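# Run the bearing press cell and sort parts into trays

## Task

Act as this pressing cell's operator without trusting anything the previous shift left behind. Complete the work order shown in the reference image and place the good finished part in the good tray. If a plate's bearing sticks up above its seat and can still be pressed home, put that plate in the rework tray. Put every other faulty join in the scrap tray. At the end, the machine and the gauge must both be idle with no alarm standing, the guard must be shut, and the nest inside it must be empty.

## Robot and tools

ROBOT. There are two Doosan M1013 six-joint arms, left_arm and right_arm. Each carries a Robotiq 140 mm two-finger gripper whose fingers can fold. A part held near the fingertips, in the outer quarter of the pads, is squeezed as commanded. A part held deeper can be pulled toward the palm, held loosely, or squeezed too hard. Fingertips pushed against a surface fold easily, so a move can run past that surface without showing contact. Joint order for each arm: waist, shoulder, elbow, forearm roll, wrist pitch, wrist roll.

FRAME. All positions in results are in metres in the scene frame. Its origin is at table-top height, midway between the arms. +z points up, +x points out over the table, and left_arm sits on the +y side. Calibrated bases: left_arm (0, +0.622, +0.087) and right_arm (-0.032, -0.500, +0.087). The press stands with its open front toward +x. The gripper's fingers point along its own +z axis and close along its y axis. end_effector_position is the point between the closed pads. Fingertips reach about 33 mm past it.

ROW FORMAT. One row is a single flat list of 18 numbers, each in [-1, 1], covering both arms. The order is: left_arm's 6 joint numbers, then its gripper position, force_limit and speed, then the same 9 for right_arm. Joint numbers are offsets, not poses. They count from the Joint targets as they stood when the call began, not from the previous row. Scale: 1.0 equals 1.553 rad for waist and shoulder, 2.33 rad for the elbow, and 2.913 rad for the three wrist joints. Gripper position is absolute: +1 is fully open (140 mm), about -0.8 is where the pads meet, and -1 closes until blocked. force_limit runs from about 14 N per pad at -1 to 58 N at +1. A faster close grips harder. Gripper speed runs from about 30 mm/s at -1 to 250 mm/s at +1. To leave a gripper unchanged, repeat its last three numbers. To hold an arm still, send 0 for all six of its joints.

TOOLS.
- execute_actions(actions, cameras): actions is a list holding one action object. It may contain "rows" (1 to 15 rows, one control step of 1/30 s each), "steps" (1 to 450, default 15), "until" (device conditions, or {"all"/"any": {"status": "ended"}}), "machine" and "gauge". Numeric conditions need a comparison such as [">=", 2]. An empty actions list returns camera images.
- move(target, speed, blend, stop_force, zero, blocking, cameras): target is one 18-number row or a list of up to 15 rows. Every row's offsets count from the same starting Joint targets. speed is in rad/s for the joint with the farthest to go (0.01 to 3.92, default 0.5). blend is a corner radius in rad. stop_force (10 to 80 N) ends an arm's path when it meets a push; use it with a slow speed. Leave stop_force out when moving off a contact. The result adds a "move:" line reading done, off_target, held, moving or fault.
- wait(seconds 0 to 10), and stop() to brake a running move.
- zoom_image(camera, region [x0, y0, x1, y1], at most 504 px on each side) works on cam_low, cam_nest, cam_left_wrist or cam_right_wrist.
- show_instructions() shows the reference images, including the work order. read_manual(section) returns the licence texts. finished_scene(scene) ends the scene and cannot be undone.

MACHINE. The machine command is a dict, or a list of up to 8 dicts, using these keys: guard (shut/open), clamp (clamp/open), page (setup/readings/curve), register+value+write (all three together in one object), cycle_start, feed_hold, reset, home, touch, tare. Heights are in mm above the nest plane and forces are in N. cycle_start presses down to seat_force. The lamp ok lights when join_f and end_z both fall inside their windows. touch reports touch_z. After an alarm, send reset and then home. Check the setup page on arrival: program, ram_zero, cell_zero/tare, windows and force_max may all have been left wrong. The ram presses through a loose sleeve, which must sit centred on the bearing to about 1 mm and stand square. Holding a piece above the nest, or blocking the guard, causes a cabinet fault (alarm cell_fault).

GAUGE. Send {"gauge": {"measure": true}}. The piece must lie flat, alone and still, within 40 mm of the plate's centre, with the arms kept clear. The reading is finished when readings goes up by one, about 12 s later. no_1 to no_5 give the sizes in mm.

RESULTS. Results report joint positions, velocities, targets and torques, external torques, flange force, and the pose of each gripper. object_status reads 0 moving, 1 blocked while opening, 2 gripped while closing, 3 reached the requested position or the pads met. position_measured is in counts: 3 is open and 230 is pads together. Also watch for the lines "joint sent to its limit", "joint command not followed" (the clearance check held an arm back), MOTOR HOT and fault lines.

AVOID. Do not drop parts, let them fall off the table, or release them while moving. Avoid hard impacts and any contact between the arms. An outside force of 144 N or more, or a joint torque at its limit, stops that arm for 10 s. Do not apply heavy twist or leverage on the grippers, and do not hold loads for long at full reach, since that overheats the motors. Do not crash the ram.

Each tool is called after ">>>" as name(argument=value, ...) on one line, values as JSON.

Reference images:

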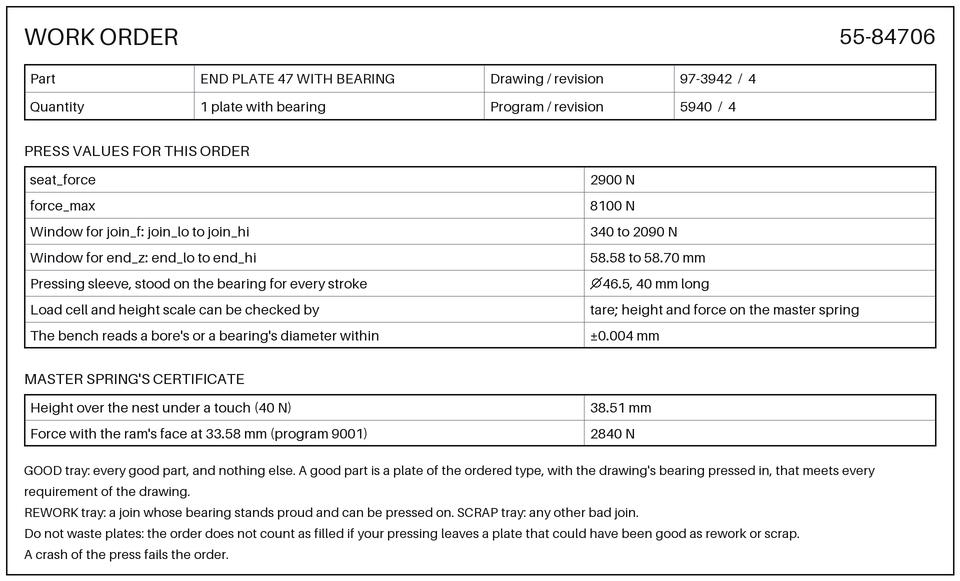

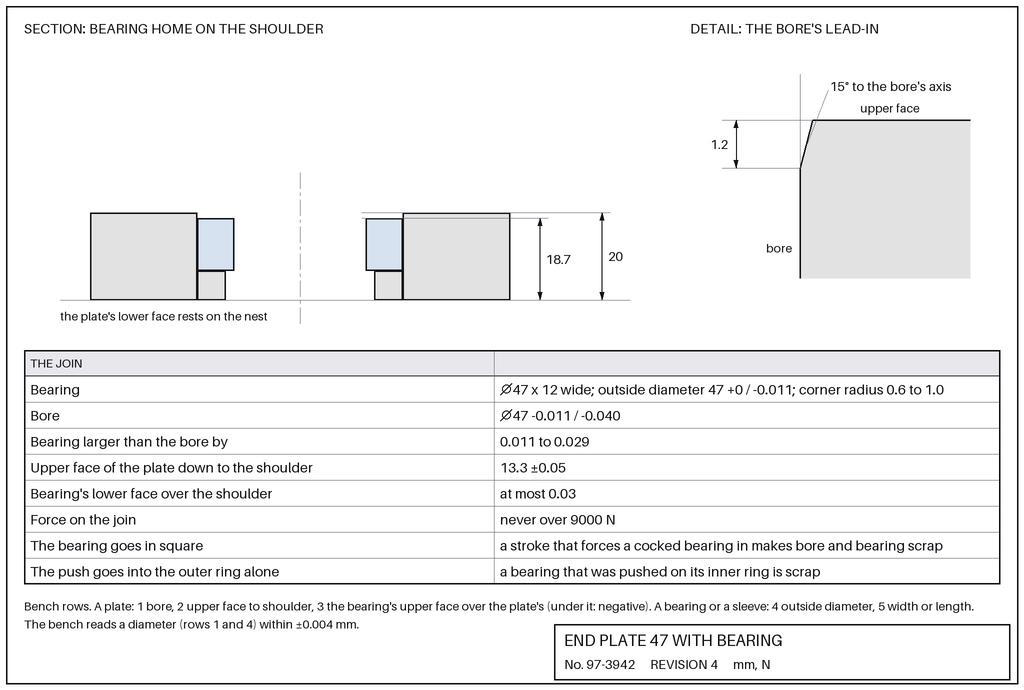

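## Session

>>> show_instructions()

>>> execute_actions(actions=[])

Reference images for this scene: work order, drawing.

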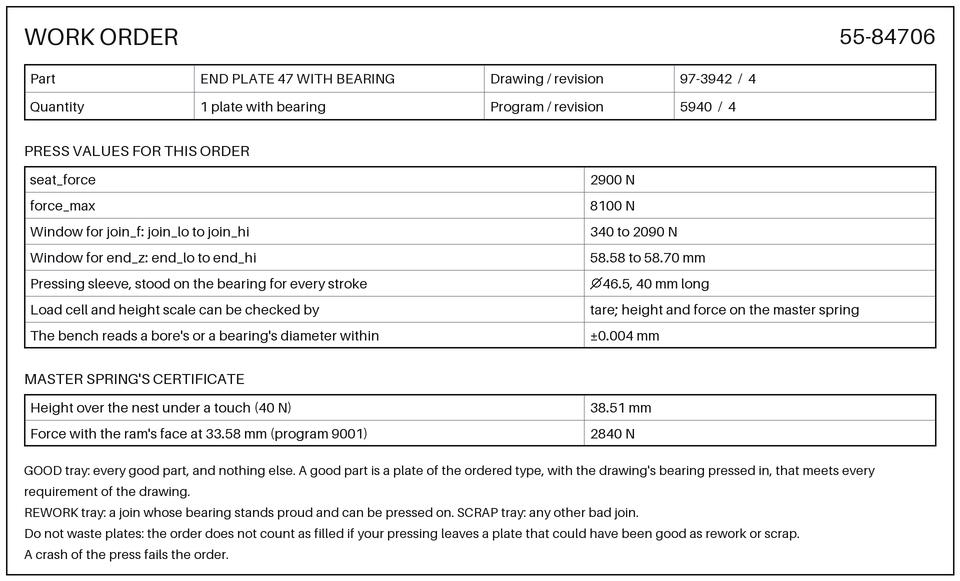

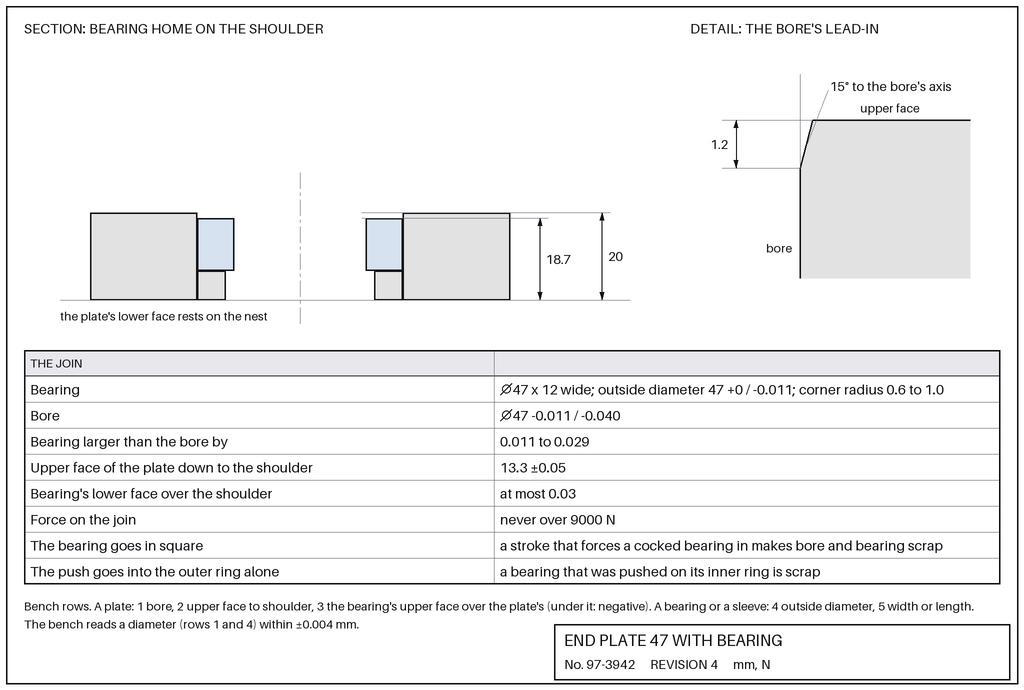

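Scene clock: 0.00 s.
left_arm: end_effector_position=(+0.4364, +0.5817, +0.4565) position_measured=3 object_status=3 end_effector_quat_wxyz=(-0.033, +0.999, -0.023, +0.019) | right_arm: end_effector_position=(+0.4064, -0.5174, +0.4565) position_measured=3 object_status=3 end_effector_quat_wxyz=(-0.033, +0.999, +0.003, +0.019)
Joint positions: left_arm=[-0.195 -0.211 1.886 0.073 1.442 1.383] | right_arm=[-0.195 -0.211 1.886 0.073 1.442 1.383]
Joint velocities: within noise
Joint torques (N m): no reading
External joint torques (N m): no reading
Flange force (N): no reading
Wrist depth (mm): cam_left_wrist=[1333 532 510 515 520 488 521 / 1392 567 558 543 529 543 513 / 1486 582 579 568 557 - 529 / 1527 143 619 618 557 149 117 / - 1605 1605 932 1593 1538 106 / - 1773 1848 586 1691 1718 101 / 466 444 467 501 1731 1773 -] | cam_right_wrist=[481 560 - - 512 - - / 477 - - - 570 - 1411 / 483 640 625 - - - 1706 / - 125 - - 605 617 1402 / - 1630 1693 - 1518 1618 106 / - 1897 1706 - 1775 1693 - / - 456 477 487 592 1819 -]
Joint targets: left_arm=[-0.195 -0.211 1.886 0.073 1.442 1.383] | right_arm=[-0.195 -0.211 1.886 0.073 1.442 1.383]
Tool commands: left_gripper/position=+1.0 left_gripper/force_limit=+1.0 left_gripper/speed=+1.0 right_gripper/position=+1.0 right_gripper/force_limit=+1.0 right_gripper/speed=+1.0
machine.setup: program=+5940 ram_zero=+167.854 seat_force=+2900 force_max=+8100 join_lo=+340 join_hi=+2090 end_lo=+58.580 end_hi=+58.700 cell_gain=+1.822 cell_zero=+82 program_revision=+4 program_top=+58.700 stored1_number=+9001 stored1_revision=+1 stored2_number=+6093 stored2_revision=+3 stored3_number=+1404 stored3_revision=+2 stored4_number=+5940 stored4_revision=+4 stored5_number=+1517 stored5_revision=+5
machine: state=done guard_state=shut clamp_state=clamped guard_answer=taken clamp_answer=taken page=setup entry=no_entry entries=0 alarm=no_alarm queue=idle queue_left=0
gauge: message=nothing_yet readings=0 no_1=0.000 no_2=0.000 no_3=0.000 no_4=0.000 no_5=0.000

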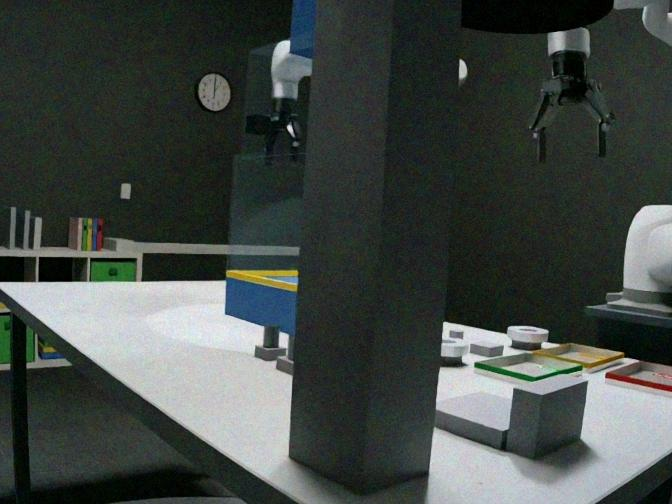

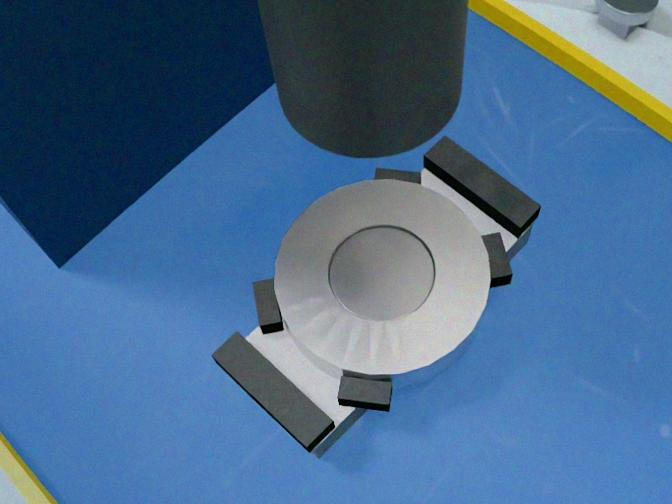

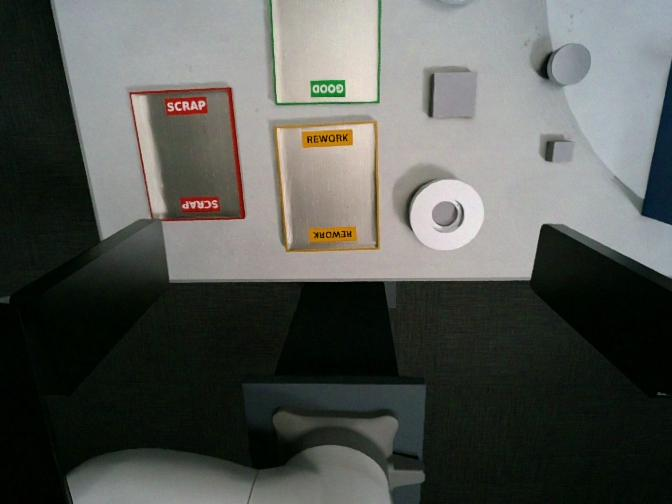

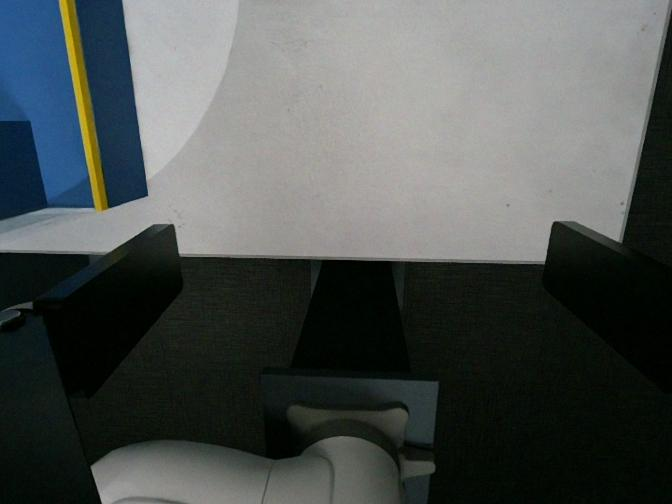

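>>> execute_actions(actions=[{"machine": {"page": "readings"}, "steps": 2}])

>>> execute_actions(actions=[{"machine": {"page": "curve"}, "steps": 2}])

Scene clock: 7.97 s.
left_arm: end_effector_position=(+0.4364, +0.5817, +0.4565) position_measured=3 object_status=3 end_effector_quat_wxyz=(-0.033, +0.999, -0.023, +0.019) | right_arm: end_effector_position=(+0.4064, -0.5174, +0.4565) position_measured=3 object_status=3 end_effector_quat_wxyz=(-0.033, +0.999, +0.003, +0.019)
Joint positions: left_arm=[-0.195 -0.211 1.886 0.073 1.442 1.383] | right_arm=[-0.195 -0.211 1.886 0.073 1.442 1.383]
Joint torques (N m): left_arm=[1.93 -20.57 -43.8 4.8 -0.29 -0.17] | right_arm=[-2.73 -22.17 -40.92 4.46 0.03 0.13]
External joint torques (N m): left_arm=[-1.94 0.13 1.2 -0.23 0.15 0.17] | right_arm=[2.67 1.62 -2.07 0.14 -0.16 -0.14]
Flange force (N): left_arm=[-2.2 4.1 1.4] | right_arm=[6.6 -5.5 -2.2]
Wrist depth (mm): cam_left_wrist=[1293 - 502 517 - 503 494 / 1366 551 561 542 509 531 547 / 1447 594 576 568 525 - 517 / 1548 124 - 609 594 147 123 / - 1559 1641 782 1571 1548 106 / 1817 1617 1678 586 1437 1617 97 / 1912 443 472 502 1759 1773 -] | cam_right_wrist=[477 569 533 553 - 524 513 / 488 - - - - - 1251 / 539 - - 627 - 563 1251 / - 146 1539 647 636 148 1420 / - 1693 1655 847 1630 1618 106 / - 1680 1834 595 1618 1680 1680 / - 456 471 525 600 1706 -]
Joint targets: left_arm=[-0.195 -0.211 1.886 0.073 1.442 1.383] | right_arm=[-0.195 -0.211 1.886 0.073 1.442 1.383]
Tool commands: left_gripper/position=+1.0 left_gripper/force_limit=+1.0 left_gripper/speed=+1.0 right_gripper/position=+1.0 right_gripper/force_limit=+1.0 right_gripper/speed=+1.0
machine.readings: force=+0 touch_z=+0.000 join_f=+884 peak_f=+11797 end_z=+58.432 ok=+0 pos_z=+152.146 cycles=+1
machine: state=done guard_state=shut clamp_state=clamped guard_answer=taken clamp_answer=taken page=readings entry=no_entry entries=0 alarm=no_alarm queue=done queue_left=0
gauge: message=nothing_yet readings=0 no_1=0.000 no_2=0.000 no_3=0.000 no_4=0.000 no_5=0.000

Scene clock: 8.23 s.
left_arm: end_effector_position=(+0.4364, +0.5817, +0.4565) position_measured=3 object_status=3 end_effector_quat_wxyz=(-0.033, +0.999, -0.023, +0.019) | right_arm: end_effector_position=(+0.4064, -0.5174, +0.4565) position_measured=3 object_status=3 end_effector_quat_wxyz=(-0.033, +0.999, +0.003, +0.019)
Joint positions: left_arm=[-0.195 -0.211 1.886 0.073 1.442 1.383] | right_arm=[-0.195 -0.211 1.886 0.073 1.442 1.383]
Joint torques (N m): left_arm=[2.38 -20.65 -43.89 4.82 -0.28 -0.09] | right_arm=[-2.72 -22.03 -41.01 4.41 0.06 0.16]
External joint torques (N m): left_arm=[-2.4 0.02 1.27 -0.25 0.14 0.09] | right_arm=[2.64 1.53 -2 0.19 -0.19 -0.16]
Flange force (N): left_arm=[-2.7 5.3 1.4] | right_arm=[6.4 -5.4 -2.1]
Wrist depth (mm): cam_left_wrist=[1357 525 531 514 520 505 504 / 1409 557 548 534 524 - - / 1476 609 570 571 559 - - / 1548 124 609 604 611 148 124 / - 1571 1678 820 1593 1571 106 / 1848 1759 1704 596 1666 1653 101 / 1895 442 475 496 1802 1817 -] | cam_right_wrist=[470 - 572 536 536 539 - / 491 596 - - 560 548 542 / 496 605 - - - - 1334 / 675 145 - - 1607 615 1448 / - 1693 1655 661 1572 1607 106 / - 1804 1775 603 1655 1720 1680 / - 455 467 534 1834 1747 1850]
Joint targets: left_arm=[-0.195 -0.211 1.886 0.073 1.442 1.383] | right_arm=[-0.195 -0.211 1.886 0.073 1.442 1.383]
Tool commands: left_gripper/position=+1.0 left_gripper/force_limit=+1.0 left_gripper/speed=+1.0 right_gripper/position=+1.0 right_gripper/force_limit=+1.0 right_gripper/speed=+1.0
machine.curve: curve1_z=+71.200 curve1_f=-6 curve2_z=+69.414 curve2_f=+60 curve3_z=+67.629 curve3_f=+214 curve4_z=+65.843 curve4_f=+355 curve5_z=+64.057 curve5_f=+502 curve6_z=+62.271 curve6_f=+656 curve7_z=+60.486 curve7_f=+804 curve8_z=+58.700 curve8_f=+1083
machine: state=done guard_state=shut clamp_state=clamped guard_answer=taken clamp_answer=taken page=curve entry=no_entry entries=0 alarm=no_alarm queue=done queue_left=0
gauge: message=nothing_yet readings=0 no_1=0.000 no_2=0.000 no_3=0.000 no_4=0.000 no_5=0.000

>>> execute_actions(actions=[{"machine": [{"page": "readings", "guard": "open"}, {"clamp": "open"}], "steps": 3}])

>>> move(target=[-0.13027,0.28114,0.16146,0.79362,-0.2964,-0.84964,1,1,1,0,0,0,0,0,0,1,1,1], speed=0.8, cameras=["cam_left_wrist","cam_nest"])

Scene clock: 46.20 s.
left_arm: end_effector_position=(+0.4364, +0.5817, +0.4565) position_measured=3 object_status=3 end_effector_quat_wxyz=(-0.033, +0.999, -0.023, +0.019) | right_arm: end_effector_position=(+0.4064, -0.5174, +0.4565) position_measured=3 object_status=3 end_effector_quat_wxyz=(-0.033, +0.999, +0.003, +0.019)
Joint positions: left_arm=[-0.195 -0.211 1.886 0.073 1.442 1.383] | right_arm=[-0.195 -0.211 1.886 0.073 1.442 1.383]
Joint torques (N m): left_arm=[2.45 -20.58 -44.04 4.88 -0.19 -0.1] | right_arm=[-2.76 -22.2 -41.06 4.47 0.04 0.13]
External joint torques (N m): left_arm=[-2.48 0.15 1.51 -0.32 0.05 0.1] | right_arm=[2.72 1.69 -1.89 0.13 -0.17 -0.14]
Flange force (N): left_arm=[-2.8 5.5 2.0] | right_arm=[6.5 -5.6 -1.9]
Wrist depth (mm): cam_left_wrist=[1264 520 529 511 - - - / 1374 567 546 536 538 - - / 1392 582 586 567 558 - 562 / - 143 614 601 516 148 124 / - 1593 1593 748 1593 1571 106 / - 1929 1704 588 1653 1704 101 / - 442 469 508 1731 1773 -] | cam_right_wrist=[- - 543 522 552 - 523 / - 600 563 595 569 553 572 / 507 - - 603 - - 1528 / - 125 1429 - 1693 146 1411 / - 116 1747 - 1583 1607 106 / - 1865 - 581 1655 1706 1667 / - 458 474 487 649 1850 1804]
Joint targets: left_arm=[-0.195 -0.211 1.886 0.073 1.442 1.383] | right_arm=[-0.195 -0.211 1.886 0.073 1.442 1.383]
Tool commands: left_gripper/position=+1.0 left_gripper/force_limit=+1.0 left_gripper/speed=+1.0 right_gripper/position=+1.0 right_gripper/force_limit=+1.0 right_gripper/speed=+1.0
machine.readings: force=+0 touch_z=+0.000 join_f=+884 peak_f=+11797 end_z=+58.432 ok=+0 pos_z=+152.146 cycles=+1
machine: state=done guard_state=between clamp_state=clamped guard_answer=taken clamp_answer=taken page=readings entry=no_entry entries=0 alarm=no_alarm queue=running queue_left=1
gauge: message=nothing_yet readings=0 no_1=0.000 no_2=0.000 no_3=0.000 no_4=0.000 no_5=0.000

Scene clock: 49.87 s.
left_arm: end_effector_position=(+0.7512, +0.4544, +0.2599) position_measured=3 object_status=3 end_effector_quat_wxyz=(+0.000, +0.843, +0.000, +0.537) | right_arm: end_effector_position=(+0.4064, -0.5174, +0.4565) position_measured=3 object_status=3 end_effector_quat_wxyz=(-0.033, +0.999, +0.003, +0.019)
Joint positions: left_arm=[-0.397 0.226 2.262 2.385 0.579 -1.092] | right_arm=[-0.195 -0.211 1.886 0.073 1.442 1.383]
Joint torques (N m): left_arm=[2 -54.91 -31.84 -1.16 2.37 -0.3] | right_arm=[-2.31 -22.28 -40.93 4.47 0.05 0.15]
External joint torques (N m): left_arm=[-1.89 0.66 0.83 -0.06 0.22 0.3] | right_arm=[2.29 1.73 -2.03 0.12 -0.18 -0.15]
Flange force (N): left_arm=[-1.9 4.2 -1.8] | right_arm=[6.6 -4.6 -2.2]
Wrist depth (mm): cam_left_wrist=[406 444 1286 1176 - - - / 461 471 - - - - - / - 543 614 583 - 619 - / - 124 - 441 470 416 111 / - 394 415 424 429 407 106 / - 365 370 316 366 - 101 / 321 324 322 308 326 327 -] | cam_right_wrist=[474 - 559 543 552 - - / 504 570 578 576 - - - / - 688 - 592 - 610 1258 / - 638 1643 1251 1595 613 1429 / - 1630 1680 970 1595 1550 106 / - 1865 1804 605 1834 1706 1733 / - 459 480 525 1819 1680 -]
Joint targets: left_arm=[-0.397 0.226 2.262 2.385 0.579 -1.092] | right_arm=[-0.195 -0.211 1.886 0.073 1.442 1.383]
machine.readings: force=+0 touch_z=+0.000 join_f=+884 peak_f=+11797 end_z=+58.432 ok=+0 pos_z=+152.146 cycles=+1
machine: state=idle guard_state=open clamp_state=open guard_answer=taken clamp_answer=taken page=readings entry=no_entry entries=0 alarm=no_alarm queue=running queue_left=0
gauge: message=nothing_yet readings=0 no_1=0.000 no_2=0.000 no_3=0.000 no_4=0.000 no_5=0.000
move: done
camera_calibration:
cam_left_wrist: T_world_to_cam=[[-0.00171891, -0.999942, 0.0106589, 0.459912], [-0.711012, -0.00627299, -0.703152, 0.721423], [0.703178, -0.00878723, -0.71096, -0.198497], [0, 0, 0, 1]] pos_world=[0.65331, 0.462666, 0.361244]
Images, in order (width x height): cam_nest 672x504, cam_left_wrist 672x504.

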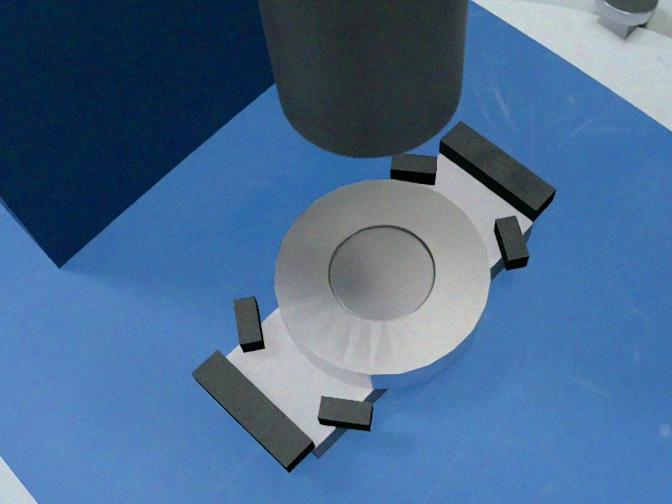

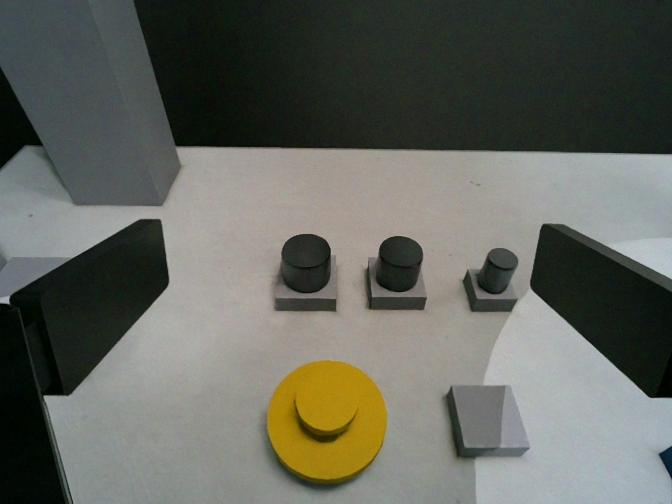

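>>> zoom_image(camera="cam_left_wrist", region=[260, 220, 540, 320])

>>> move(target=[[0.16774,0.09099,-0.10202,0.86687,0.19519,-0.44919,0.6,0.2,0,0,0,0,0,0,0,1,1,1],[-0.0508,0.22189,-0.14107,0.75568,0.11946,-0.40796,0.6,0.2,0,0,0,0,0,0,0,1,1,1],[-0.04894,0.2405,-0.13854,0.74779,0.12176,-0.39341,0.6,0.2,0,0,0,0,0,0,0,1,1,1]], speed=[0.8,0.3,0.05], blend=[0.03,0,0], cameras=["cam_nest","cam_left_wrist"])

Scaled by 1.800 from the camera's 672x504 image, which has a finer 960x720 frame.

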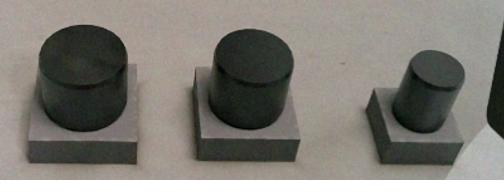

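Scene clock: 71.87 s.
left_arm: end_effector_position=(+0.6000, +0.0286, +0.1510) position_measured=53 object_status=3 end_effector_quat_wxyz=(+0.380, +0.596, -0.597, +0.380) | right_arm: end_effector_position=(+0.4064, -0.5174, +0.4565) position_measured=3 object_status=3 end_effector_quat_wxyz=(-0.033, +0.999, +0.003, +0.019)
Joint positions: left_arm=[-0.473 0.599 1.939 4.563 0.933 -2.238] | right_arm=[-0.195 -0.211 1.886 0.073 1.442 1.383]
Joint torques (N m): left_arm=[2.56 -83.05 -22.68 -1.83 2.17 -0.15] | right_arm=[-2.38 -22.06 -41.08 4.48 0.03 0.12]
External joint torques (N m): left_arm=[-2.44 2.08 0.6 0.02 0.13 0.15] | right_arm=[2.37 1.53 -1.85 0.11 -0.16 -0.13]
Flange force (N): left_arm=[-1.6 1.2 4.5] | right_arm=[6.1 -4.9 -1.9]
Wrist depth (mm): cam_left_wrist=[735 766 - - - - 184 / - 540 302 300 307 311 192 / 243 245 247 179 241 253 192 / 206 133 147 149 149 141 191 / - 112 162 124 130 131 97 / - 144 121 126 123 151 - / - 131 131 102 102 133 -] | cam_right_wrist=[- - 553 556 536 512 - / 482 588 566 - 570 546 - / - 613 651 - 600 596 1265 / - 638 1583 615 618 610 1420 / - 1706 1693 909 1789 1667 106 / - 1865 1881 - 1655 1720 1667 / - 458 482 499 659 1775 1789]
Joint targets: left_arm=[-0.473 0.599 1.939 4.563 0.933 -2.238] | right_arm=[-0.195 -0.211 1.886 0.073 1.442 1.383]
machine.readings: force=+0 touch_z=+0.000 join_f=+884 peak_f=+11797 end_z=+58.432 ok=+0 pos_z=+152.146 cycles=+1
machine: state=idle guard_state=open clamp_state=open guard_answer=taken clamp_answer=taken page=readings entry=no_entry entries=0 alarm=no_alarm queue=done queue_left=0
gauge: message=nothing_yet readings=0 no_1=0.000 no_2=0.000 no_3=0.000 no_4=0.000 no_5=0.000
move: done
camera_calibration:
cam_left_wrist: T_world_to_cam=[[-0.999937, 0.0031395, 0.0107927, 0.605206], [-0.00536275, 0.710611, -0.703565, 0.0909186], [-0.00987825, -0.703578, -0.710549, 0.274309], [0, 0, 0, 1]] pos_world=[0.608365, 0.12649, 0.252345]
Images, in order (width x height): cam_nest 672x504, cam_left_wrist 672x504.

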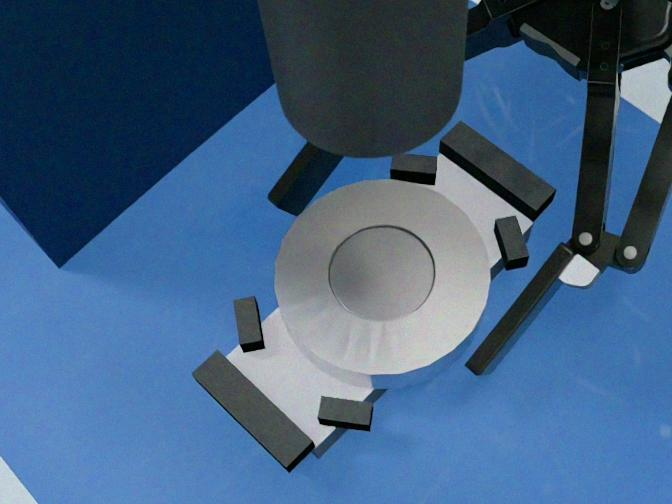

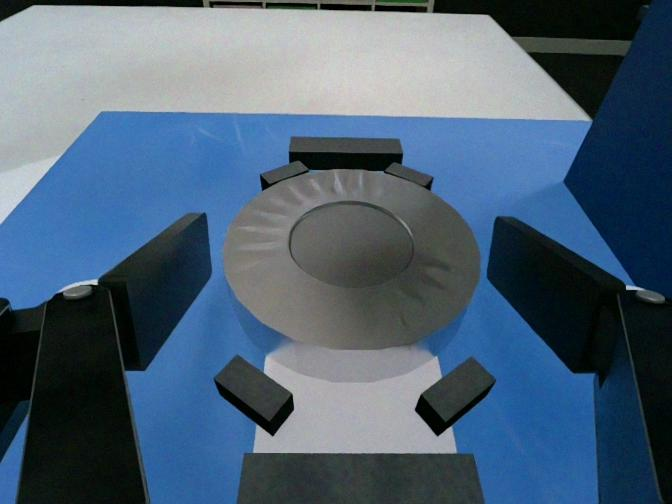

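>>> execute_actions(actions=[{"rows": [[0,0,0,0,0,0,-1,0.2,-1,0,0,0,0,0,0,1,1,1]], "steps": 85}])

Scene clock: 86.77 s.
left_arm: end_effector_position=(+0.6000, +0.0287, +0.1510) position_measured=86 object_status=2 end_effector_quat_wxyz=(+0.380, +0.596, -0.597, +0.380) | right_arm: end_effector_position=(+0.4064, -0.5174, +0.4565) position_measured=3 object_status=3 end_effector_quat_wxyz=(-0.033, +0.999, +0.003, +0.019)
Joint positions: left_arm=[-0.473 0.599 1.939 4.563 0.933 -2.238] | right_arm=[-0.195 -0.211 1.886 0.073 1.442 1.383]
Joint torques (N m): left_arm=[-0.84 -76.96 -20.66 -1.12 0.99 -0.33] | right_arm=[-2.56 -22.08 -41 4.44 0.04 0.13]
External joint torques (N m): left_arm=[0.92 -4.21 -1.46 -0.71 1.32 0.33] | right_arm=[2.52 1.56 -1.96 0.15 -0.17 -0.13]
Flange force (N): left_arm=[3.1 1.4 -4.0] | right_arm=[6.3 -5.2 -2.1]
Wrist depth (mm): cam_left_wrist=[- - 670 894 - 3490 183 / - 301 546 311 310 309 193 / - 246 247 180 242 257 201 / 200 208 142 149 149 132 194 / - 89 137 125 129 112 85 / - - 121 126 123 147 - / - - 131 102 102 136 -] | cam_right_wrist=[463 - - 537 - - 522 / 500 - - 596 - 522 546 / - 606 620 618 - - - / - 642 1630 632 - - 113 / - 1655 1733 - 1655 1583 106 / - 1819 1819 610 1550 1680 1761 / - 454 465 520 1747 1897 -]
Joint targets: left_arm=[-0.473 0.599 1.939 4.563 0.933 -2.238] | right_arm=[-0.195 -0.211 1.886 0.073 1.442 1.383]
machine.readings: force=+0 touch_z=+0.000 join_f=+884 peak_f=+11797 end_z=+58.432 ok=+0 pos_z=+152.146 cycles=+1
machine: state=idle guard_state=open clamp_state=open guard_answer=taken clamp_answer=taken page=readings entry=no_entry entries=0 alarm=no_alarm queue=done queue_left=0
gauge: message=nothing_yet readings=0 no_1=0.000 no_2=0.000 no_3=0.000 no_4=0.000 no_5=0.000

>>> move(target=[[-0.00187,-0.01893,-0.00253,0.00766,-0.0023,-0.01456,-1,0.2,-1,0,0,0,0,0,0,1,1,1],[0.00637,-0.05055,-0.00283,0.0241,-0.00148,-0.03622,-1,0.2,-1,0,0,0,0,0,0,1,1,1],[0.21668,-0.14984,0.03661,0.11885,0.07333,-0.05578,-1,0.2,-1,0,0,0,0,0,0,1,1,1],[0.04874,-0.24044,0.13828,-0.74775,-0.12166,0.39341,-1,0.2,-1,0,0,0,0,0,0,1,1,1]], speed=[0.06,0.15,0.35,0.7], blend=[0.01,0.02,0.05,0], blocking=true)

>>> move(target=[[0.06504,0.10747,0.03107,-0.44075,0.24658,-0.02462,-1,0.2,-1,0,0,0,0,0,0,1,1,1]], speed=0.5, cameras=["cam_left_wrist"])

Scene clock: 115.80 s.
left_arm: end_effector_position=(+0.7515, +0.4540, +0.2602) position_measured=86 object_status=2 end_effector_quat_wxyz=(+0.000, +0.843, +0.000, +0.537) | right_arm: end_effector_position=(+0.4064, -0.5174, +0.4565) position_measured=3 object_status=3 end_effector_quat_wxyz=(-0.033, +0.999, +0.003, +0.019)
Joint positions: left_arm=[-0.398 0.226 2.262 2.385 0.579 -1.092] | right_arm=[-0.195 -0.211 1.886 0.073 1.442 1.383]
Joint torques (N m): left_arm=[1.46 -58.06 -34.47 -0.59 3.57 -0.13] | right_arm=[-2.51 -22.22 -41.1 4.44 0.02 0.12]
External joint torques (N m): left_arm=[-1.45 3.61 3.38 -0.6 -0.95 0.12] | right_arm=[2.46 1.72 -1.84 0.15 -0.15 -0.13]
Flange force (N): left_arm=[-5.3 3.6 -0.2] | right_arm=[6.4 -5.0 -1.9]
Wrist depth (mm): cam_left_wrist=[398 442 - - - - 1195 / 465 489 - 1593 - - 1400 / 536 555 606 173 180 - 621 / 429 - 146 149 149 121 554 / - 89 133 125 129 113 86 / - - 368 299 - - - / - - 323 302 329 - -] | cam_right_wrist=[495 - - - 525 - - / 480 - - - 569 - - / - 576 - - - 567 1487 / - 125 1881 1183 1630 600 1508 / - 1706 1630 - 1693 1667 106 / - 1881 1693 606 1643 1775 - / - 457 464 505 1881 1834 -]
Joint targets: left_arm=[-0.398 0.226 2.262 2.385 0.579 -1.092] | right_arm=[-0.195 -0.211 1.886 0.073 1.442 1.383]
machine.readings: force=+0 touch_z=+0.000 join_f=+884 peak_f=+11797 end_z=+58.432 ok=+0 pos_z=+152.146 cycles=+1
machine: state=idle guard_state=open clamp_state=open guard_answer=taken clamp_answer=taken page=readings entry=no_entry entries=0 alarm=no_alarm queue=done queue_left=0
gauge: message=nothing_yet readings=0 no_1=0.000 no_2=0.000 no_3=0.000 no_4=0.000 no_5=0.000
move: done

Scene clock: 118.87 s.
left_arm: end_effector_position=(+0.4495, +0.8071, +0.1605) position_measured=86 object_status=2 end_effector_quat_wxyz=(-0.379, +0.597, +0.596, +0.380) | right_arm: end_effector_position=(+0.4064, -0.5174, +0.4565) position_measured=3 object_status=3 end_effector_quat_wxyz=(-0.033, +0.999, +0.003, +0.019)
Joint positions: left_arm=[-0.297 0.393 2.334 1.101 1.297 -1.164] | right_arm=[-0.195 -0.211 1.886 0.073 1.442 1.383]
Joint torques (N m): left_arm=[2.17 -61.97 -21.02 2.35 3.94 -0.14] | right_arm=[-2.54 -22.07 -41.02 4.46 0.04 0.14]
External joint torques (N m): left_arm=[-2.18 2.23 1.19 -0.43 -1.24 0.14] | right_arm=[2.48 1.59 -1.87 0.13 -0.17 -0.14]
Flange force (N): left_arm=[-6.8 -1.9 -1.4] | right_arm=[6.2 -5.0 -1.9]
Wrist depth (mm): cam_left_wrist=[2715 2783 2819 2715 3233 2932 - / 2364 2527 2314 2471 2557 2681 - / 1999 1929 2135 179 180 1946 1817 / 1548 1605 142 149 149 131 1641 / - 89 134 125 130 112 85 / - - 255 251 258 - - / - - 232 233 234 - -] | cam_right_wrist=[471 588 559 542 539 522 492 / 497 556 - - 560 - - / - - 618 - - - - / - 125 642 620 638 148 113 / - 1693 1643 - 1561 1607 106 / - 1834 - 613 1607 1630 - / - 461 471 539 1804 1819 -]
Joint targets: left_arm=[-0.297 0.393 2.334 1.101 1.297 -1.164] | right_arm=[-0.195 -0.211 1.886 0.073 1.442 1.383]
machine.readings: force=+0 touch_z=+0.000 join_f=+884 peak_f=+11797 end_z=+58.432 ok=+0 pos_z=+152.146 cycles=+1
machine: state=idle guard_state=open clamp_state=open guard_answer=taken clamp_answer=taken page=readings entry=no_entry entries=0 alarm=no_alarm queue=done queue_left=0
gauge: message=nothing_yet readings=0 no_1=0.000 no_2=0.000 no_3=0.000 no_4=0.000 no_5=0.000
move: done
camera_calibration:
cam_left_wrist: T_world_to_cam=[[0.999934, -0.00242741, 0.0112235, -0.442324], [0.0061656, -0.711064, -0.7031, 0.685747], [0.00968734, 0.703123, -0.711003, -0.316691], [0, 0, 0, 1]] pos_world=[0.441135, 0.70921, 0.261945]
Images, in order (width x height): cam_left_wrist 672x504.

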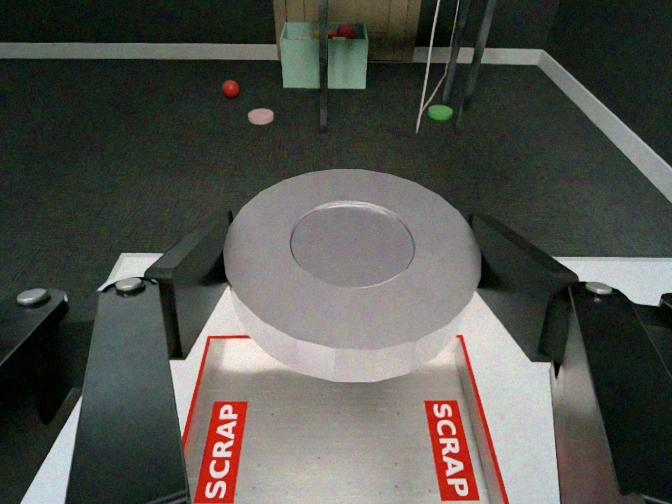

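>>> move(target=[-0.01893,0.166,0.00069,0.01765,-0.0356,-0.08593,-1,0.2,-1,0,0,0,0,0,0,1,1,1], speed=0.15, cameras=["cam_left_wrist"])

Scene clock: 138.13 s.
left_arm: end_effector_position=(+0.4449, +0.7942, +0.0406) position_measured=86 object_status=2 end_effector_quat_wxyz=(-0.380, +0.596, +0.596, +0.380) | right_arm: end_effector_position=(+0.4064, -0.5174, +0.4565) position_measured=3 object_status=3 end_effector_quat_wxyz=(-0.033, +0.999, +0.003, +0.019)
Joint positions: left_arm=[-0.326 0.651 2.336 1.152 1.194 -1.414] | right_arm=[-0.195 -0.211 1.886 0.073 1.442 1.383]
Joint torques (N m): left_arm=[1.99 -76.33 -9.57 1.09 4.08 -0.13] | right_arm=[-2.92 -22.14 -41.01 4.46 0.03 0.12]
External joint torques (N m): left_arm=[-1.89 3.44 -0.01 -0.39 -1.17 0.13] | right_arm=[2.87 1.57 -2.04 0.14 -0.16 -0.13]
Flange force (N): left_arm=[-9.1 -0.7 -0.7] | right_arm=[6.6 -6.0 -2.2]
Wrist depth (mm): cam_left_wrist=[2932 2618 2390 2527 3054 2819 2094 / 2055 2156 2094 2267 2135 2221 2199 / 232 233 208 179 205 240 241 / 190 191 141 150 149 132 195 / - 89 138 125 129 113 86 / - - 138 135 138 139 - / - - 116 117 109 119 -] | cam_right_wrist=[- - 573 553 534 523 525 / 490 - 603 564 559 517 553 / 529 - - 638 600 - 1177 / - 145 1667 1058 625 147 123 / - 1643 1655 1058 1583 1550 106 / - 1834 1850 618 1706 1667 1706 / - 461 471 506 2038 1804 1761]
Joint targets: left_arm=[-0.326 0.651 2.336 1.152 1.193 -1.414] | right_arm=[-0.195 -0.211 1.886 0.073 1.442 1.383]
machine.readings: force=+0 touch_z=+0.000 join_f=+884 peak_f=+11797 end_z=+58.432 ok=+0 pos_z=+152.146 cycles=+1
machine: state=idle guard_state=open clamp_state=open guard_answer=taken clamp_answer=taken page=readings entry=no_entry entries=0 alarm=no_alarm queue=done queue_left=0
gauge: message=nothing_yet readings=0 no_1=0.000 no_2=0.000 no_3=0.000 no_4=0.000 no_5=0.000
move: done
camera_calibration:
cam_left_wrist: T_world_to_cam=[[0.999945, -0.00158084, 0.0103771, -0.437081], [0.00617787, -0.710612, -0.703557, 0.591975], [0.00848631, 0.703583, -0.710563, -0.392758], [0, 0, 0, 1]] pos_world=[0.436733, 0.696311, 0.141945]
Images, in order (width x height): cam_left_wrist 672x504.

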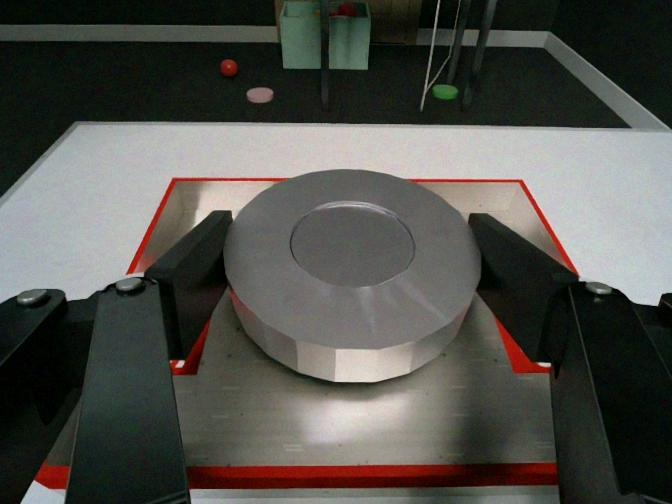

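>>> move(target=[0,0.02589,-0.00206,0.00446,-0.00491,-0.01202,-1,0.2,-1,0,0,0,0,0,0,1,1,1], speed=0.02, stop_force=15)

>>> execute_actions(actions=[{"rows": [[0,0,0,0,0,0,0.6,0.2,-1,0,0,0,0,0,0,1,1,1]], "steps": 45}])

Scene clock: 144.57 s.
left_arm: end_effector_position=(+0.4450, +0.7942, +0.0316) position_measured=86 object_status=2 end_effector_quat_wxyz=(-0.380, +0.596, +0.596, +0.380) | right_arm: end_effector_position=(+0.4064, -0.5174, +0.4565) position_measured=3 object_status=3 end_effector_quat_wxyz=(-0.033, +0.999, +0.003, +0.019)
Joint positions: left_arm=[-0.326 0.671 2.333 1.159 1.187 -1.431] | right_arm=[-0.195 -0.211 1.886 0.073 1.442 1.383]
Joint torques (N m): left_arm=[4.6 -66.2 -8.86 0.3 -3.19 0.73] | right_arm=[-2.89 -22.28 -40.99 4.42 0.04 0.12]
External joint torques (N m): left_arm=[-4.59 -7.52 0.05 0.32 6.1 -0.73] | right_arm=[2.87 1.79 -1.91 0.17 -0.17 -0.12]
Flange force (N): left_arm=[13.5 -3.8 -17.7] | right_arm=[6.8 -6.0 -1.9]
Wrist depth (mm): cam_left_wrist=[2783 2748 3054 2499 2893 2649 - / 2156 2221 267 2094 2314 272 276 / 218 202 197 180 195 206 226 / 184 162 141 149 148 143 183 / - 89 140 124 133 113 85 / - - 129 126 129 130 - / - - 116 111 108 100 -] | cam_right_wrist=[459 - 554 554 - - - / 493 - - - - 587 550 / 505 651 595 606 593 564 1295 / - 636 1595 615 1572 634 131 / - 1618 1706 - 1630 - 106 / - 1819 1789 617 1561 1595 - / - 458 476 566 595 1528 -]
Joint targets: left_arm=[-0.326 0.671 2.333 1.159 1.187 -1.431] | right_arm=[-0.195 -0.211 1.886 0.073 1.442 1.383]
machine.readings: force=+0 touch_z=+0.000 join_f=+884 peak_f=+11797 end_z=+58.432 ok=+0 pos_z=+152.146 cycles=+1
machine: state=idle guard_state=open clamp_state=open guard_answer=taken clamp_answer=taken page=readings entry=no_entry entries=0 alarm=no_alarm queue=done queue_left=0
gauge: message=nothing_yet readings=0 no_1=0.000 no_2=0.000 no_3=0.000 no_4=0.000 no_5=0.000
move: contact (left_arm); left_arm: the shoulder is farthest, 0.021 rad from its target

Scene clock: 146.27 s.
left_arm: end_effector_position=(+0.4450, +0.7942, +0.0316) position_measured=53 object_status=3 end_effector_quat_wxyz=(-0.380, +0.596, +0.596, +0.380) | right_arm: end_effector_position=(+0.4064, -0.5174, +0.4565) position_measured=3 object_status=3 end_effector_quat_wxyz=(-0.033, +0.999, +0.003, +0.019)
Joint positions: left_arm=[-0.326 0.671 2.333 1.159 1.187 -1.431] | right_arm=[-0.195 -0.211 1.886 0.073 1.442 1.383]
Joint torques (N m): left_arm=[2.23 -75.07 -9.08 0.7 2.75 -0.16] | right_arm=[-2.53 -22.27 -40.94 4.39 0.01 0.12]
External joint torques (N m): left_arm=[-2.14 1.35 0.35 -0.09 0.15 0.16] | right_arm=[2.52 1.71 -2.04 0.21 -0.14 -0.12]
Flange force (N): left_arm=[-4.1 -1.5 -3.2] | right_arm=[6.7 -5.2 -2.2]
Wrist depth (mm): cam_left_wrist=[2618 2893 2748 2557 2971 2783 2527 / - 2114 266 2314 2156 2267 280 / 209 217 197 180 199 206 225 / 183 133 147 149 149 141 183 / - 111 140 125 133 141 97 / - 124 128 126 129 130 - / - 115 116 108 108 101 -] | cam_right_wrist=[- 552 - - - - - / 506 - 590 - - 573 536 / - - 593 - - 618 1420 / - 125 1528 - 1448 606 1477 / - 146 1720 840 1572 1595 106 / - 1881 1775 605 688 1655 - / - 455 469 508 1775 1819 1789]
Joint targets: left_arm=[-0.326 0.671 2.333 1.159 1.187 -1.431] | right_arm=[-0.195 -0.211 1.886 0.073 1.442 1.383]
machine.readings: force=+0 touch_z=+0.000 join_f=+884 peak_f=+11797 end_z=+58.432 ok=+0 pos_z=+152.146 cycles=+1
machine: state=idle guard_state=open clamp_state=open guard_answer=taken clamp_answer=taken page=readings entry=no_entry entries=0 alarm=no_alarm queue=done queue_left=0
gauge: message=nothing_yet readings=0 no_1=0.000 no_2=0.000 no_3=0.000 no_4=0.000 no_5=0.000

>>> move(target=[[0.01932,-0.17907,0.00069,-0.01984,0.03786,0.09176,0.6,0.2,-1,0,0,0,0,0,0,1,1,1],[-0.04591,-0.2868,-0.03034,0.4208,-0.20886,0.11637,0.6,0.2,-1,0,0,0,0,0,0,1,1,1],[-0.02395,-0.08191,-0.02386,0.51459,-0.11788,0.00772,0.6,0.2,-1,0,0,0,0,0,0,1,1,1]], speed=[0.2,0.6,0.4], blend=[0.02,0.1,0], cameras=["cam_left_wrist"])

Scene clock: 176.90 s.
left_arm: end_effector_position=(+0.7733, +0.4630, +0.0996) position_measured=53 object_status=3 end_effector_quat_wxyz=(+0.000, +0.843, +0.000, +0.537) | right_arm: end_effector_position=(+0.4064, -0.5174, +0.4565) position_measured=3 object_status=3 end_effector_quat_wxyz=(-0.033, +0.999, +0.003, +0.019)
Joint positions: left_arm=[-0.363 0.543 2.278 2.658 0.843 -1.409] | right_arm=[-0.195 -0.211 1.886 0.073 1.442 1.383]
Joint torques (N m): left_arm=[2.55 -75.24 -18.69 -0.8 3.06 0] | right_arm=[-2.62 -22.27 -41.04 4.41 0.05 0.15]
External joint torques (N m): left_arm=[-2.48 2.81 0.47 -0.07 -0.15 0] | right_arm=[2.59 1.75 -1.92 0.18 -0.18 -0.15]
Flange force (N): left_arm=[-5.2 5.1 1.5] | right_arm=[6.6 -5.2 -1.9]
Wrist depth (mm): cam_left_wrist=[385 425 - - - 1116 - / 416 426 376 406 294 415 422 / 317 340 332 308 301 324 328 / 280 133 265 276 276 140 280 / - 111 223 169 197 122 97 / - 194 194 169 191 203 - / - 176 176 177 178 178 -] | cam_right_wrist=[- - - 537 552 518 - / 514 578 587 - - - - / - 601 624 - - - 1280 / - 146 1733 1063 1630 147 1420 / - 1706 1643 906 1630 1607 106 / - 1819 1804 617 1693 1733 1680 / - 459 473 515 1804 1789 -]
Joint targets: left_arm=[-0.363 0.543 2.278 2.658 0.843 -1.409] | right_arm=[-0.195 -0.211 1.886 0.073 1.442 1.383]
machine.readings: force=+0 touch_z=+0.000 join_f=+884 peak_f=+11797 end_z=+58.432 ok=+0 pos_z=+152.146 cycles=+1
machine: state=idle guard_state=open clamp_state=open guard_answer=taken clamp_answer=taken page=readings entry=no_entry entries=0 alarm=no_alarm queue=done queue_left=0
gauge: message=nothing_yet readings=0 no_1=0.000 no_2=0.000 no_3=0.000 no_4=0.000 no_5=0.000
move: done
camera_calibration:
cam_left_wrist: T_world_to_cam=[[-0.0012988, -0.999936, 0.0112271, 0.469756], [-0.710819, -0.0069737, -0.703341, 0.624783], [0.703374, -0.00889392, -0.710764, -0.32798], [0, 0, 0, 1]] pos_world=[0.675411, 0.471166, 0.201045]
Images, in order (width x height): cam_left_wrist 672x504.

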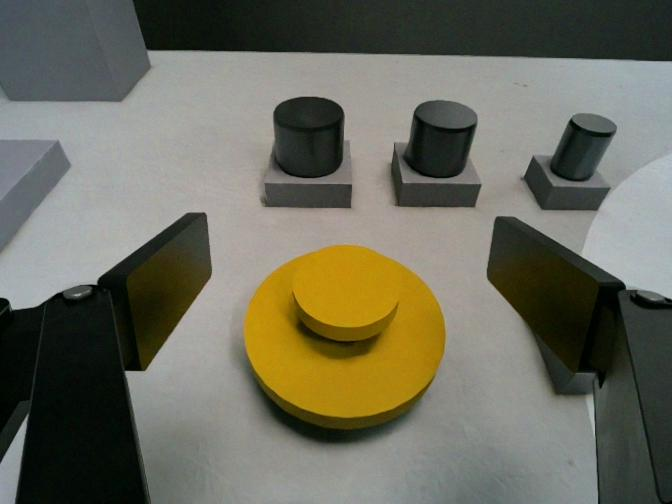

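>>> zoom_image(camera="cam_left_wrist", region=[255, 80, 495, 220])

>>> zoom_image(camera="cam_left_wrist", region=[500, 90, 640, 220])

Scaled by 2.100 from the camera's 672x504 image, which has a finer 960x720 frame.

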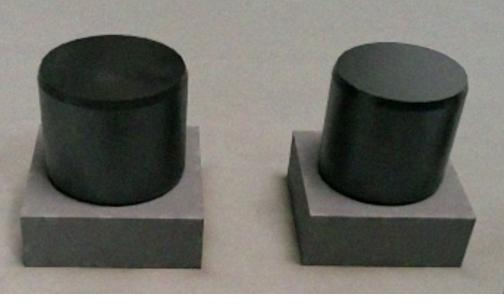

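Scaled by 3.600 from the camera's 672x504 image, which has a finer 960x720 frame.

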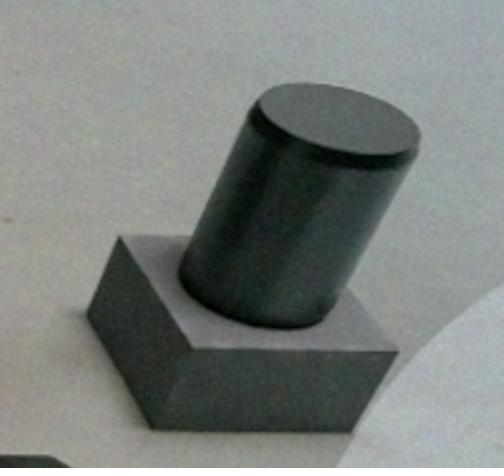

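>>> move(target=[0.00361,0.0803,-0.00305,0.01445,0.03615,-0.02307,0.6,0.2,-1,0,0,0,0,0,0,1,1,1], speed=0.1, cameras=["cam_left_wrist"])

>>> execute_actions(actions=[{"rows": [[0,0,0,0,0,0,-1,0.2,-1,0,0,0,0,0,0,1,1,1]], "steps": 90}], cameras=["cam_left_wrist"])

Scene clock: 202.20 s.
left_arm: end_effector_position=(+0.7742, +0.4673, +0.0386) position_measured=53 object_status=3 end_effector_quat_wxyz=(-0.001, +0.843, +0.003, +0.537) | right_arm: end_effector_position=(+0.4064, -0.5174, +0.4565) position_measured=3 object_status=3 end_effector_quat_wxyz=(-0.033, +0.999, +0.003, +0.019)
Joint positions: left_arm=[-0.358 0.668 2.271 2.7 0.949 -1.476] | right_arm=[-0.195 -0.211 1.886 0.073 1.442 1.383]
Joint torques (N m): left_arm=[1.99 -78.01 -13.7 -0.35 2.83 -0.23] | right_arm=[-2.87 -22.15 -41.17 4.46 0.07 0.13]
External joint torques (N m): left_arm=[-1.93 -0.02 0.54 -0.22 0.09 0.23] | right_arm=[2.81 1.59 -1.84 0.14 -0.2 -0.13]
Flange force (N): left_arm=[-0.7 3.9 -2.5] | right_arm=[6.3 -5.8 -1.8]
Wrist depth (mm): cam_left_wrist=[373 393 401 250 243 392 368 / 289 289 291 254 261 284 259 / 214 224 226 123 135 232 233 / 190 133 143 133 139 141 164 / - 112 152 121 126 131 96 / - 132 136 137 138 138 - / - 123 121 121 121 122 -] | cam_right_wrist=[- - 556 - 534 525 513 / - - 560 - 575 563 - / - 657 605 613 578 - - / - 125 1595 1123 1720 618 114 / - 1733 1667 - 1497 1706 106 / - 1865 1850 615 1720 1667 - / - 459 477 509 651 - -]
Joint targets: left_arm=[-0.358 0.668 2.271 2.700 0.949 -1.476] | right_arm=[-0.195 -0.211 1.886 0.073 1.442 1.383]
machine.readings: force=+0 touch_z=+0.000 join_f=+884 peak_f=+11797 end_z=+58.432 ok=+0 pos_z=+152.146 cycles=+1
machine: state=idle guard_state=open clamp_state=open guard_answer=taken clamp_answer=taken page=readings entry=no_entry entries=0 alarm=no_alarm queue=done queue_left=0
gauge: message=nothing_yet readings=0 no_1=0.000 no_2=0.000 no_3=0.000 no_4=0.000 no_5=0.000
move: done
camera_calibration:
cam_left_wrist: T_world_to_cam=[[0.00414747, -0.999929, 0.0111793, 0.470566], [-0.710862, -0.0108109, -0.703249, 0.584316], [0.70332, -0.00503022, -0.710856, -0.373795], [0, 0, 0, 1]] pos_world=[0.676313, 0.47497, 0.139945]
Images, in order (width x height): cam_left_wrist 672x504.

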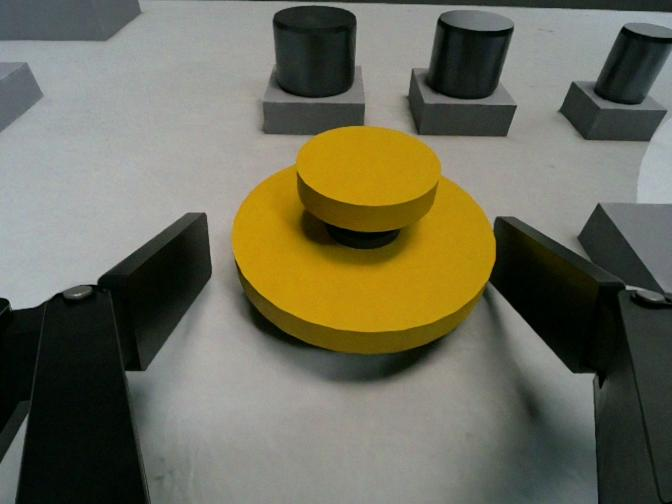

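Scene clock: 205.40 s.
left_arm: end_effector_position=(+0.7742, +0.4673, +0.0385) position_measured=85 object_status=2 end_effector_quat_wxyz=(-0.001, +0.843, +0.003, +0.537) | right_arm: end_effector_position=(+0.4064, -0.5174, +0.4565) position_measured=3 object_status=3 end_effector_quat_wxyz=(-0.033, +0.999, +0.003, +0.019)
Joint positions: left_arm=[-0.358 0.668 2.271 2.7 0.949 -1.476] | right_arm=[-0.195 -0.211 1.886 0.073 1.442 1.383]
Joint torques (N m): left_arm=[5.81 -73.59 -15.39 -1.4 1.48 -0.12] | right_arm=[-2.57 -21.84 -41.02 4.43 0.03 0.13]
External joint torques (N m): left_arm=[-5.77 -4.3 2.26 0.83 1.45 0.12] | right_arm=[2.51 1.32 -1.93 0.16 -0.16 -0.13]
Flange force (N): left_arm=[1.1 6.7 -13.4] | right_arm=[5.9 -5.2 -2.1]
Wrist depth (mm): cam_left_wrist=[370 409 - 235 259 395 240 / 288 289 275 253 262 267 264 / 223 225 226 123 157 232 235 / 190 191 138 134 139 144 174 / - 97 148 121 126 114 85 / - - 136 137 138 138 - / - - 120 121 121 122 -] | cam_right_wrist=[- - - - 545 - 528 / 509 - 556 570 579 - 549 / 512 - 644 608 600 - 1310 / 673 125 1583 - 1561 - 1393 / - 1706 1706 929 1595 1706 106 / - 1834 1693 624 1583 1655 - / - 459 467 498 1720 1819 -]
Joint targets: left_arm=[-0.358 0.668 2.271 2.700 0.949 -1.476] | right_arm=[-0.195 -0.211 1.886 0.073 1.442 1.383]
machine.readings: force=+0 touch_z=+0.000 join_f=+884 peak_f=+11797 end_z=+58.432 ok=+0 pos_z=+152.146 cycles=+1
machine: state=idle guard_state=open clamp_state=open guard_answer=taken clamp_answer=taken page=readings entry=no_entry entries=0 alarm=no_alarm queue=done queue_left=0
gauge: message=nothing_yet readings=0 no_1=0.000 no_2=0.000 no_3=0.000 no_4=0.000 no_5=0.000
camera_calibration:
cam_left_wrist: T_world_to_cam=[[0.00414747, -0.999929, 0.0111793, 0.470566], [-0.710862, -0.0108109, -0.703249, 0.584316], [0.70332, -0.00503022, -0.710856, -0.373795], [0, 0, 0, 1]] pos_world=[0.676313, 0.47497, 0.139945]
Images, in order (width x height): cam_left_wrist 672x504.

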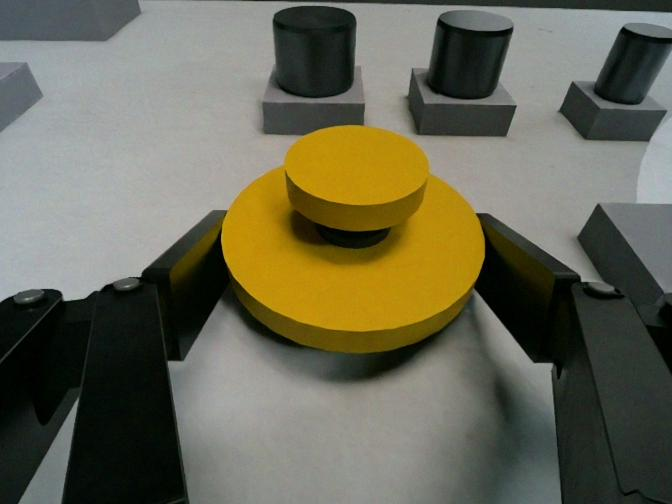

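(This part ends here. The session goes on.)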